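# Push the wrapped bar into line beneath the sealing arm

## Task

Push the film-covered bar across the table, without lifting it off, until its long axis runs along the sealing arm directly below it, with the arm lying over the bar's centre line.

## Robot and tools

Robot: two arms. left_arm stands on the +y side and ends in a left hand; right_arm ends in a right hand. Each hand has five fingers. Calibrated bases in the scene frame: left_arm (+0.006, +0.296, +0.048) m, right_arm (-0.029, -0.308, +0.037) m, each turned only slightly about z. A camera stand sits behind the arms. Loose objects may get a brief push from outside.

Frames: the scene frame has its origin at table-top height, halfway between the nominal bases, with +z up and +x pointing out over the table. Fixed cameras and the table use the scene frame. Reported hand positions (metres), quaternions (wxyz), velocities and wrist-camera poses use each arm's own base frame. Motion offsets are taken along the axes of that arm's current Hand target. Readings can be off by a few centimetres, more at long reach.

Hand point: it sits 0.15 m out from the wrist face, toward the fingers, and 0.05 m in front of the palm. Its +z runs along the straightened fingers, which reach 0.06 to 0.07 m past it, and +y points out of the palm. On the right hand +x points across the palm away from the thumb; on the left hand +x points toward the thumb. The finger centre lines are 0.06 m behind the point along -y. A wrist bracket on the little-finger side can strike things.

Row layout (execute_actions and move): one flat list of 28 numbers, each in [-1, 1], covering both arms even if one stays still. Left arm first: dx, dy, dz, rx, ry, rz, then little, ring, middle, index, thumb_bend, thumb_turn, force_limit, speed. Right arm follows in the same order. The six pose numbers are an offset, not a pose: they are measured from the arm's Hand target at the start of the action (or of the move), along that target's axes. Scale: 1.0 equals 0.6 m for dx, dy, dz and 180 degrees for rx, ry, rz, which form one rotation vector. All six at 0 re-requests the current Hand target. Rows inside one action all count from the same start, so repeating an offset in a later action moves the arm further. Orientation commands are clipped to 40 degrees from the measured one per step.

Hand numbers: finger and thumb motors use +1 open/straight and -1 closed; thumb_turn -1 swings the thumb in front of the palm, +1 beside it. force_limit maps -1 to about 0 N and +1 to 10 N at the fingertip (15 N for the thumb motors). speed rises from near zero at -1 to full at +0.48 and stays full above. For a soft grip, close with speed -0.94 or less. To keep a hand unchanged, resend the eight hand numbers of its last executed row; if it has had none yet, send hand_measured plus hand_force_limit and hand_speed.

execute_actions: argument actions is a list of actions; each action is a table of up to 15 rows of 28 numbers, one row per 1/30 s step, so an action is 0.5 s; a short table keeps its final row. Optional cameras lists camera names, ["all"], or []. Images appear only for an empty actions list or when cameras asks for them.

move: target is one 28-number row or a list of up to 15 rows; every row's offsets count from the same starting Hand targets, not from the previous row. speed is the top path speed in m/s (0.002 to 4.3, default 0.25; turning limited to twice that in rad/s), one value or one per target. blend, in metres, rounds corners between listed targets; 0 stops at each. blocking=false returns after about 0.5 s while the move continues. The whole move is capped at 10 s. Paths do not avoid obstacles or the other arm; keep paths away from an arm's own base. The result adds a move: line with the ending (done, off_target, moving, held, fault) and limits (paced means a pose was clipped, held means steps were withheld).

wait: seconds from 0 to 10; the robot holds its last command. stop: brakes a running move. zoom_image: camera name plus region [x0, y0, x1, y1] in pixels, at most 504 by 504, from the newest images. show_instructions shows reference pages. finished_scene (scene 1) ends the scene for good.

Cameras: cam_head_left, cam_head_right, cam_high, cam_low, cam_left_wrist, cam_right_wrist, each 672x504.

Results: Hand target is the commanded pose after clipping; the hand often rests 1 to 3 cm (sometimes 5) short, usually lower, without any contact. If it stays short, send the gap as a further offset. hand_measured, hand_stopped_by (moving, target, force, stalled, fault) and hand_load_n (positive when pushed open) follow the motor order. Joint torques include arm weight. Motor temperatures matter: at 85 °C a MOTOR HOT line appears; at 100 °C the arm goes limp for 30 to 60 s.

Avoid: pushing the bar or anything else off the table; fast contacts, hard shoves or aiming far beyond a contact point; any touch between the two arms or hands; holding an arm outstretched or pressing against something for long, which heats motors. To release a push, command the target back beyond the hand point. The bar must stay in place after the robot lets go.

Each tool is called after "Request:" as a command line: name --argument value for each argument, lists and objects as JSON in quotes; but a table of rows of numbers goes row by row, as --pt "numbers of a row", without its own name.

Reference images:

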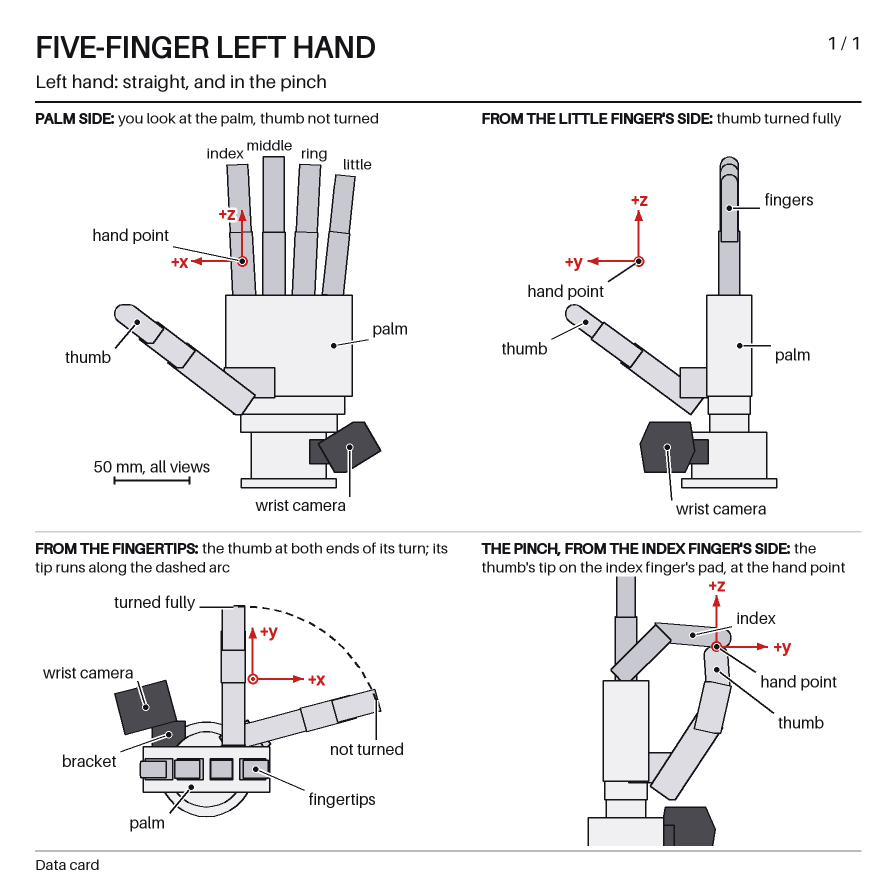

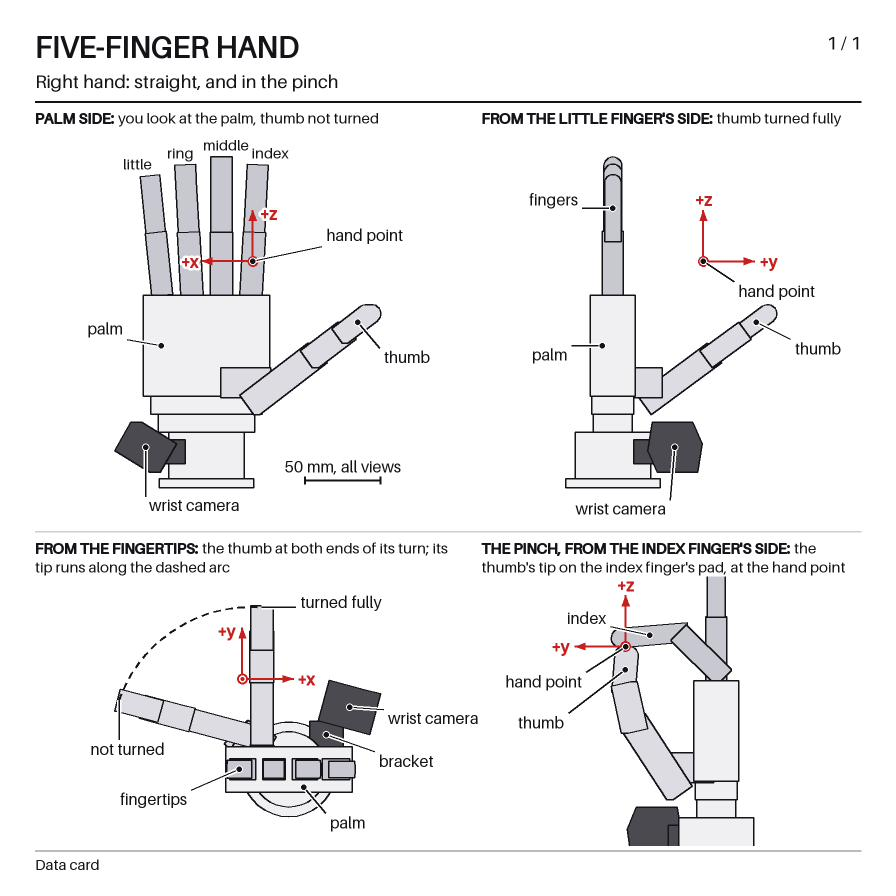

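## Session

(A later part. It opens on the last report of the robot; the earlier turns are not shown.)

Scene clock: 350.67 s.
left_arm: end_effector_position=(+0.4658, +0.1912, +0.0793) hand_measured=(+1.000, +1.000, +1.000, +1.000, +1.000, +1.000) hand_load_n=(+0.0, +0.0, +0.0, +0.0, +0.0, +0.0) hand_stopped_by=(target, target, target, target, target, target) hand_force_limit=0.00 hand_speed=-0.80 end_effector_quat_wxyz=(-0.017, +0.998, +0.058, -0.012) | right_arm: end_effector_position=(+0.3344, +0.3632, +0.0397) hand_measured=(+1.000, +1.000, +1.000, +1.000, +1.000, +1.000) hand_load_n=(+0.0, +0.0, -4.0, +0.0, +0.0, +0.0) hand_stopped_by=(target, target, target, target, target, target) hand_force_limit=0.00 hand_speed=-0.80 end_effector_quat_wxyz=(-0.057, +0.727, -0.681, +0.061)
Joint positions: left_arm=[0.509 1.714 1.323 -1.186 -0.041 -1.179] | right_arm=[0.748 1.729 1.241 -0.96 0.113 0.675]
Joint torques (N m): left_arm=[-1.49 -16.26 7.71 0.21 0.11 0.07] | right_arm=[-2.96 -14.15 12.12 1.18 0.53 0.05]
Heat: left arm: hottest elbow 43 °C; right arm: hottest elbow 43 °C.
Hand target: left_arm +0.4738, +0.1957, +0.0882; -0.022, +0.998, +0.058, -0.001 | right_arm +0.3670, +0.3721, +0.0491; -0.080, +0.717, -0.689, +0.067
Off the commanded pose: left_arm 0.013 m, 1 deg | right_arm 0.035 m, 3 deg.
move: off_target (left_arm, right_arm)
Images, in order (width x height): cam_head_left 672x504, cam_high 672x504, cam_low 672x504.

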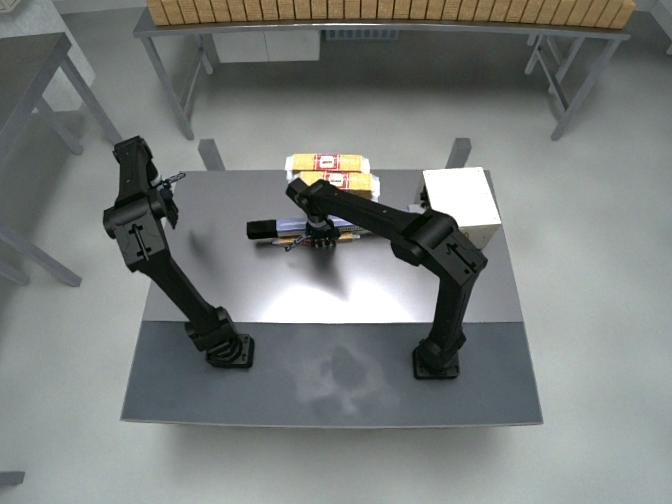

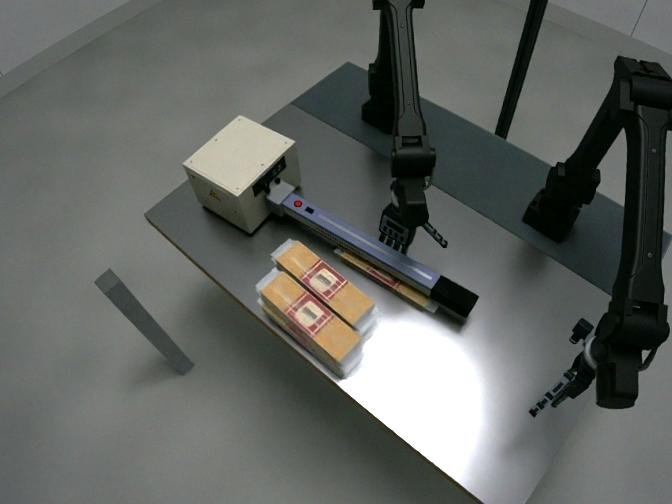

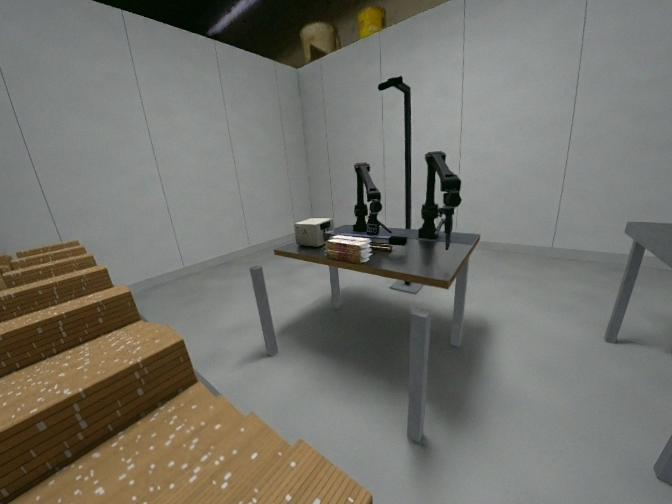

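Request:
move --target '[0,0,0,0,0,0,1,1,1,1,1,1,0,-0.8,0.0004,-0.0098,0.0021,0,0,0,1,1,1,1,1,1,0,-0.8]' --speed 0.05 --cameras '["cam_high","cam_head_left","cam_head_right","cam_low"]'

Request:
zoom_image --camera "cam_high" --region '[325, 225, 445, 325]'

Request:
zoom_image --camera "cam_head_left" --region '[265, 215, 375, 265]'

Request:
zoom_image --camera "cam_head_right" --region '[265, 210, 375, 260]'

Scene clock: 384.97 s.
left_arm: end_effector_position=(+0.4658, +0.1912, +0.0793) hand_measured=(+1.000, +1.000, +1.000, +1.000, +1.000, +1.000) hand_load_n=(+0.0, +0.0, +0.0, +0.0, +0.0, +0.0) hand_stopped_by=(target, target, target, target, target, target) hand_force_limit=0.00 hand_speed=-0.80 end_effector_quat_wxyz=(-0.017, +0.998, +0.058, -0.012) | right_arm: end_effector_position=(+0.3395, +0.3637, +0.0400) hand_measured=(+1.000, +1.000, +1.000, +1.000, +1.000, +1.000) hand_load_n=(+0.0, +0.0, -4.0, -0.5, +0.0, +0.0) hand_stopped_by=(target, target, target, target, target, target) hand_force_limit=0.00 hand_speed=-0.80 end_effector_quat_wxyz=(-0.057, +0.728, -0.680, +0.060)
Joint positions: left_arm=[0.509 1.714 1.323 -1.186 -0.041 -1.179] | right_arm=[0.741 1.738 1.255 -0.964 0.111 0.667]
Joint torques (N m): left_arm=[-1.55 -16.26 7.71 0.21 0.11 0.07] | right_arm=[-2.78 -14.1 12.33 1.24 0.48 0.01]
Heat: left arm: hottest elbow 43 °C; right arm: hottest elbow 43 °C.
Hand target: left_arm +0.4738, +0.1957, +0.0882; -0.022, +0.998, +0.058, -0.001 | right_arm +0.3730, +0.3722, +0.0492; -0.080, +0.717, -0.689, +0.067
Off the commanded pose: left_arm 0.013 m, 1 deg | right_arm 0.036 m, 3 deg.
move: off_target (left_arm, right_arm)
Images, in order (width x height): cam_head_left 672x504, cam_head_right 672x504, cam_high 672x504, cam_low 672x504.

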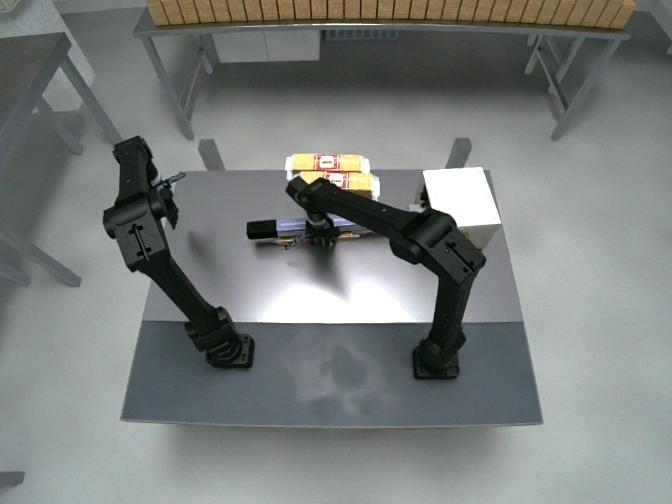

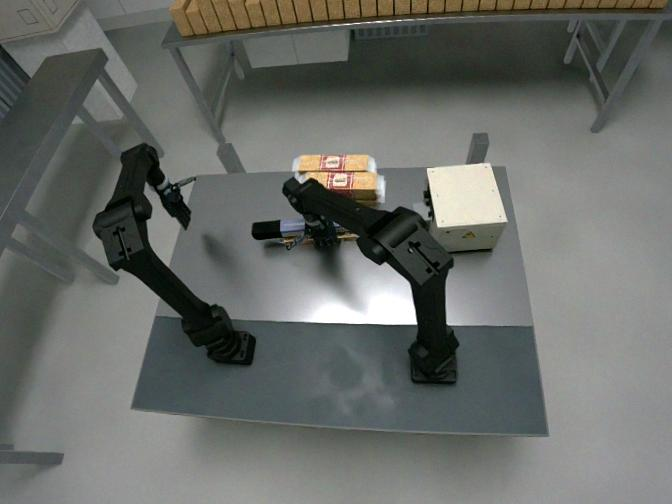

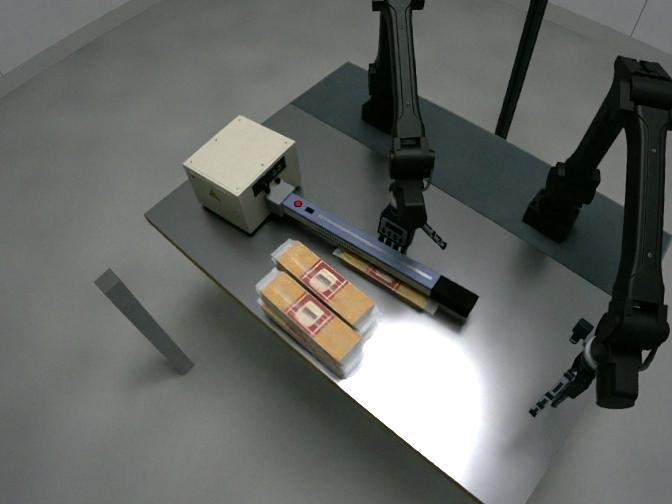

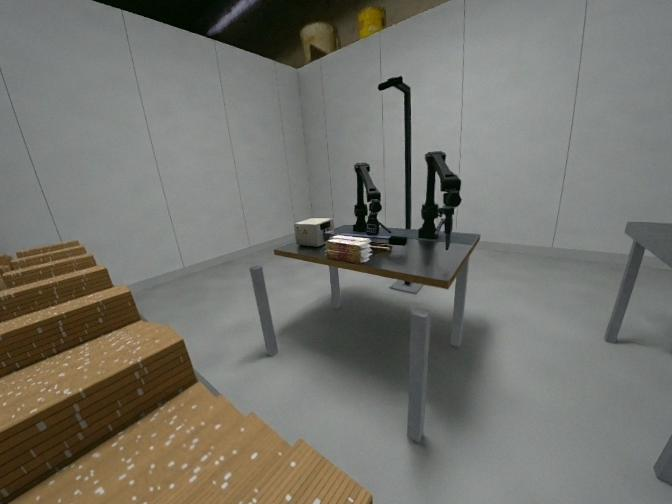

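Scaled by 4.200 from the camera's 672x504 image, which has a finer 960x720 frame.

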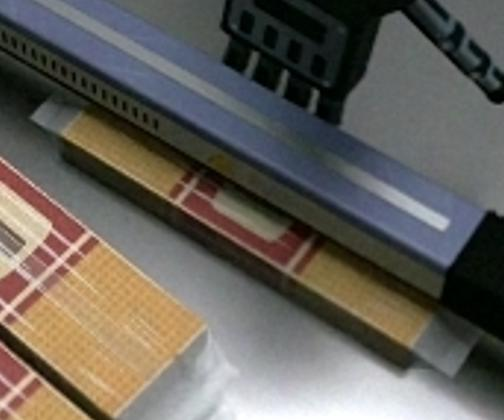

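Scaled by 4.582 from the camera's 672x504 image, which has a finer 960x720 frame.

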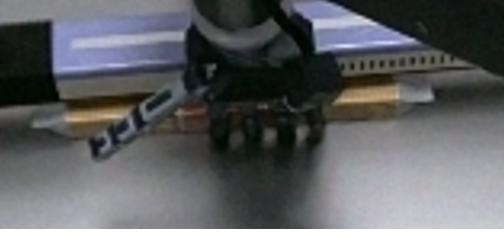

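Scaled by 4.582 from the camera's 672x504 image, which has a finer 960x720 frame.

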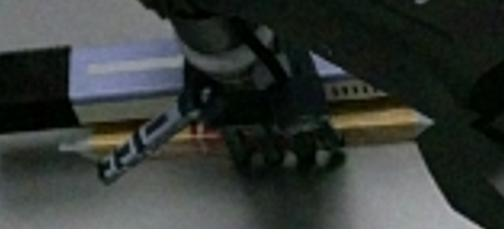

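Request:
move --pt "0 0 0 0 0 0 1 1 1 1 1 1 0 -0.8 -0.007 0.184 -0.039 0 0 0 1 1 1 1 1 1 0 -0.8" --pt "0 0 0 0 0 0 1 1 1 1 1 1 0 -0.8 -0.017 0.25 -0.24 0 0 0 1 1 1 1 1 1 0 -0.8" --speed 0.15 --blend '[0.03, 0]' --cameras '["cam_head_left", "cam_high", "cam_low"]'

Scene clock: 407.07 s.
left_arm: end_effector_position=(+0.4658, +0.1912, +0.0793) hand_measured=(+1.000, +1.000, +1.000, +1.000, +1.000, +1.000) hand_load_n=(+0.0, +0.0, +0.0, +0.0, +0.0, +0.0) hand_stopped_by=(target, target, target, target, target, target) hand_force_limit=0.00 hand_speed=-0.80 end_effector_quat_wxyz=(-0.017, +0.998, +0.058, -0.012) | right_arm: end_effector_position=(+0.1906, +0.3553, +0.1369) hand_measured=(+1.000, +1.000, +1.000, +1.000, +1.000, +1.000) hand_load_n=(+0.0, +0.0, +0.0, +0.0, +0.0, +0.0) hand_stopped_by=(target, target, target, target, target, target) hand_force_limit=0.00 hand_speed=-0.80 end_effector_quat_wxyz=(-0.055, +0.718, -0.691, +0.070)
Joint positions: left_arm=[0.509 1.714 1.323 -1.186 -0.041 -1.179] | right_arm=[0.992 1.391 1.12 -1.217 0.159 0.947]
Joint torques (N m): left_arm=[-1.55 -16.26 7.71 0.21 0.11 0.06] | right_arm=[0.26 -12.69 12.03 0.32 0.37 0.12]
Motor temperatures (°C): left_arm=[32 32 43 31 28 29] | right_arm=[33 31 47 31 31 31]
Heat: left arm: hottest elbow 43 °C; right arm: hottest elbow 47 °C.
Hand target: left_arm +0.4738, +0.1957, +0.0882; -0.022, +0.998, +0.058, -0.001 | right_arm +0.1961, +0.3734, +0.1590; -0.080, +0.717, -0.689, +0.067
Off the commanded pose: left_arm 0.013 m, 1 deg | right_arm 0.029 m, 3 deg.
move: off_target (left_arm, right_arm)
Images, in order (width x height): cam_head_left 672x504, cam_high 672x504, cam_low 672x504.

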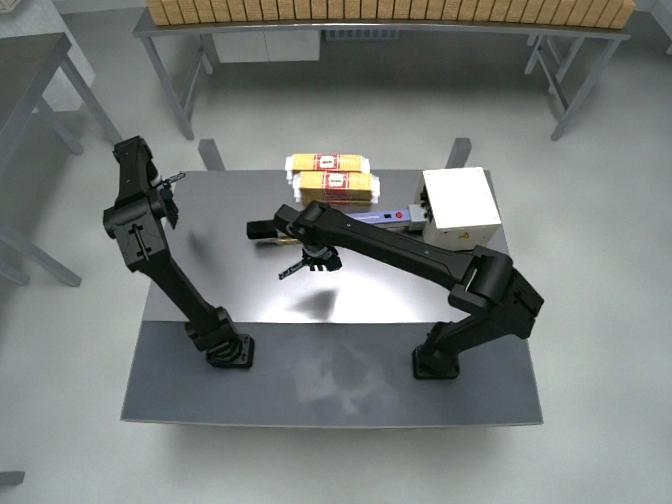

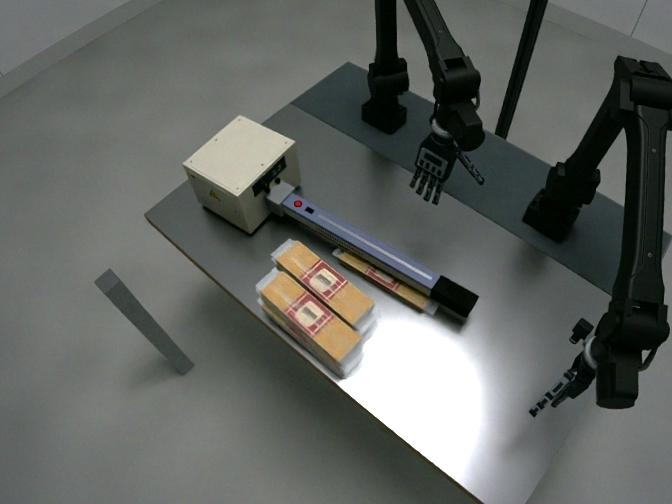

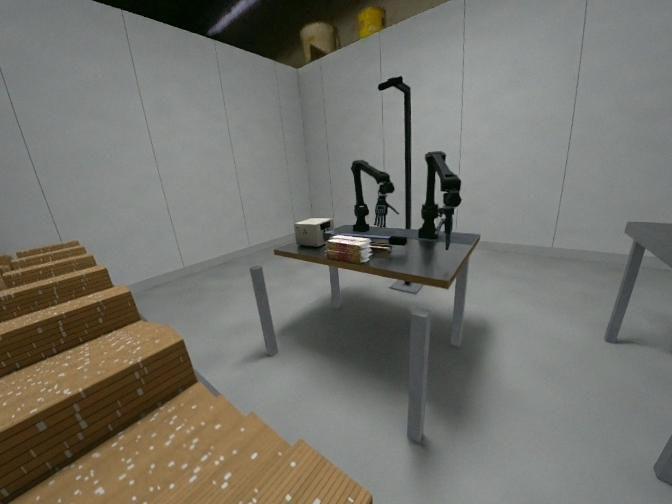

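Request:
zoom_image --camera "cam_high" --region '[315, 225, 475, 345]'

Request:
move --target '[0,0,0,0,0,0,1,1,1,1,1,1,0,-0.8,0.38,0.015,-0.03,0,0,0,1,1,1,1,1,1,0,-0.8]' --speed 0.2 --cameras '["cam_head_left", "cam_head_right", "cam_high"]'

Scaled by 3.150 from the camera's 672x504 image, which has a finer 960x720 frame.

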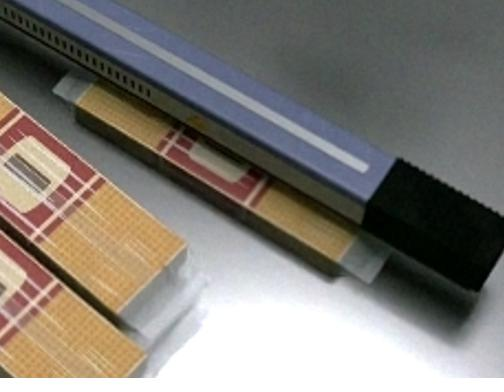

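Scene clock: 413.73 s.
left_arm: end_effector_position=(+0.4658, +0.1912, +0.0793) hand_measured=(+1.000, +1.000, +1.000, +1.000, +1.000, +1.000) hand_load_n=(+0.0, +0.0, +0.0, +0.0, +0.0, +0.0) hand_stopped_by=(target, target, target, target, target, target) hand_force_limit=0.00 hand_speed=-0.80 end_effector_quat_wxyz=(-0.017, +0.998, +0.058, -0.012) | right_arm: end_effector_position=(+0.1943, +0.1495, +0.1717) hand_measured=(+1.000, +1.000, +1.000, +1.000, +1.000, +1.000) hand_load_n=(+0.0, +0.0, +0.0, +0.0, +0.0, +0.0) hand_stopped_by=(target, target, target, target, target, target) hand_force_limit=0.00 hand_speed=-0.80 end_effector_quat_wxyz=(-0.083, +0.719, -0.687, +0.069)
Joint positions: left_arm=[0.509 1.714 1.323 -1.186 -0.041 -1.179] | right_arm=[0.502 0.922 0.851 -1.299 0.081 0.448]
Joint torques (N m): left_arm=[-1.55 -16.26 7.71 0.21 0.11 0.07] | right_arm=[-2.26 -5.66 8.62 0.46 -0.06 -0.05]
Heat: left arm: hottest elbow 43 °C; right arm: hottest elbow 47 °C.
Hand target: left_arm +0.4738, +0.1957, +0.0882; -0.022, +0.998, +0.058, -0.001 | right_arm +0.1931, +0.1450, +0.1715; -0.080, +0.717, -0.689, +0.067
Off the commanded pose: left_arm 0.013 m, 1 deg | right_arm 0.005 m, 1 deg.
move: off_target (left_arm)
Images, in order (width x height): cam_head_left 672x504, cam_head_right 672x504, cam_high 672x504.

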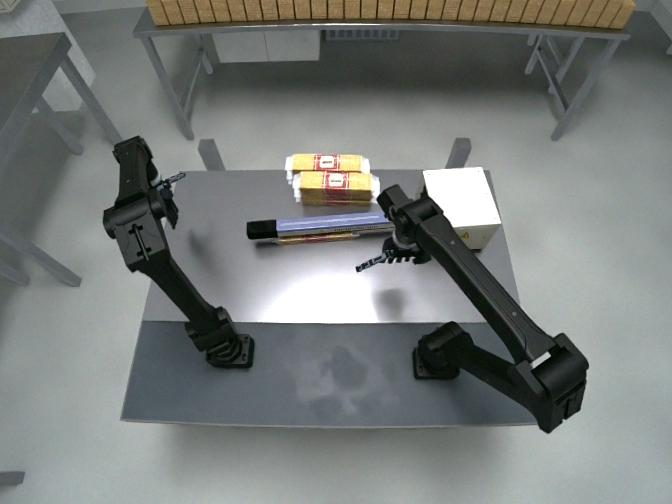

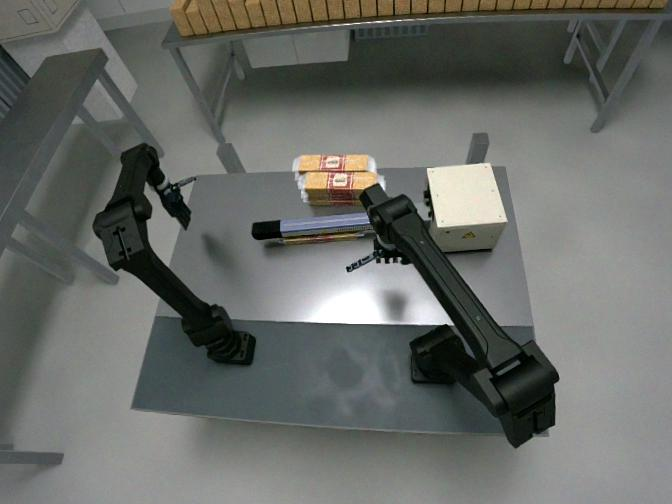

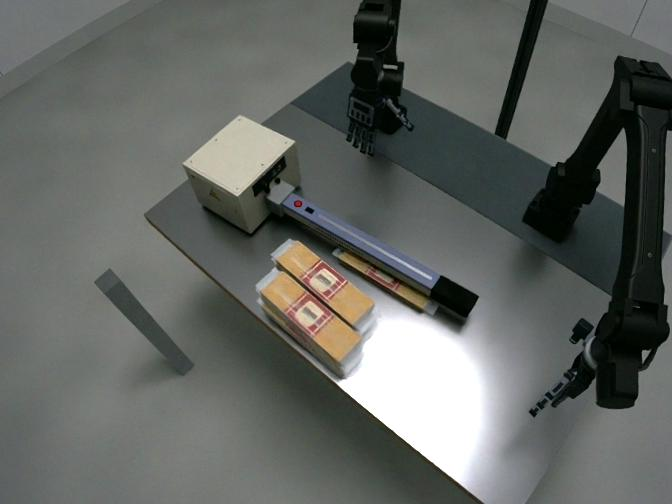

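Request:
zoom_image --camera "cam_head_left" --region '[240, 195, 400, 255]'

Request:
zoom_image --camera "cam_head_right" --region '[240, 195, 400, 255]'

Request:
zoom_image --camera "cam_high" --region '[325, 225, 445, 325]'

Scaled by 3.150 from the camera's 672x504 image, which has a finer 960x720 frame.

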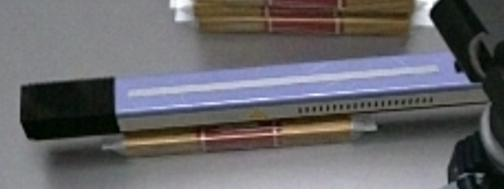

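Scaled by 3.150 from the camera's 672x504 image, which has a finer 960x720 frame.

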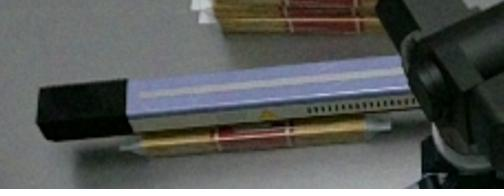

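Scaled by 4.200 from the camera's 672x504 image, which has a finer 960x720 frame.

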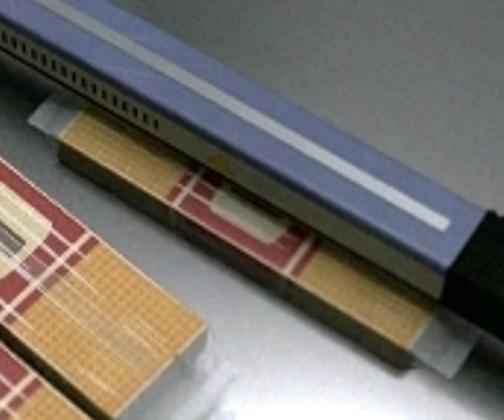

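Request:
zoom_image --camera "cam_head_left" --region '[265, 215, 335, 255]'

Request:
zoom_image --camera "cam_head_left" --region '[305, 210, 375, 250]'

Request:
zoom_image --camera "cam_head_right" --region '[270, 215, 340, 255]'

Scaled by 7.200 from the camera's 672x504 image, which has a finer 960x720 frame.

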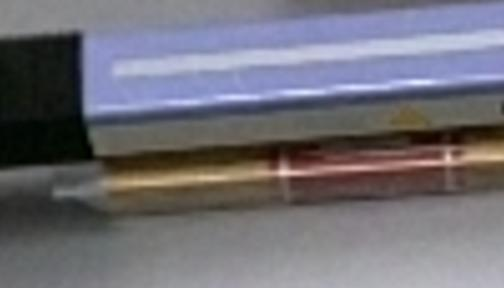

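Scaled by 7.200 from the camera's 672x504 image, which has a finer 960x720 frame.

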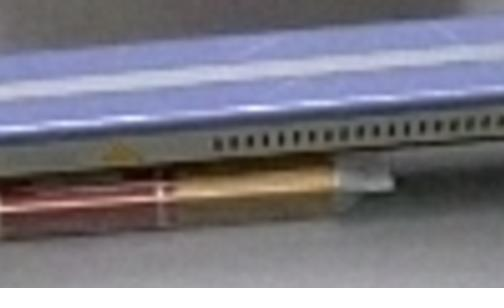

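Scaled by 7.200 from the camera's 672x504 image, which has a finer 960x720 frame.

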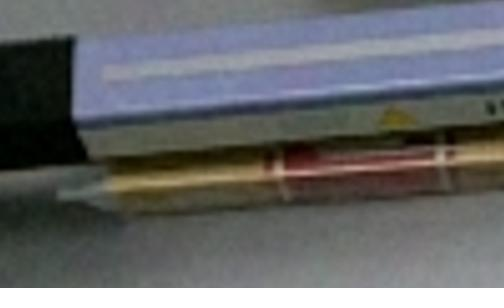

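Request:
finished_scene

The scene is finished: the task was done.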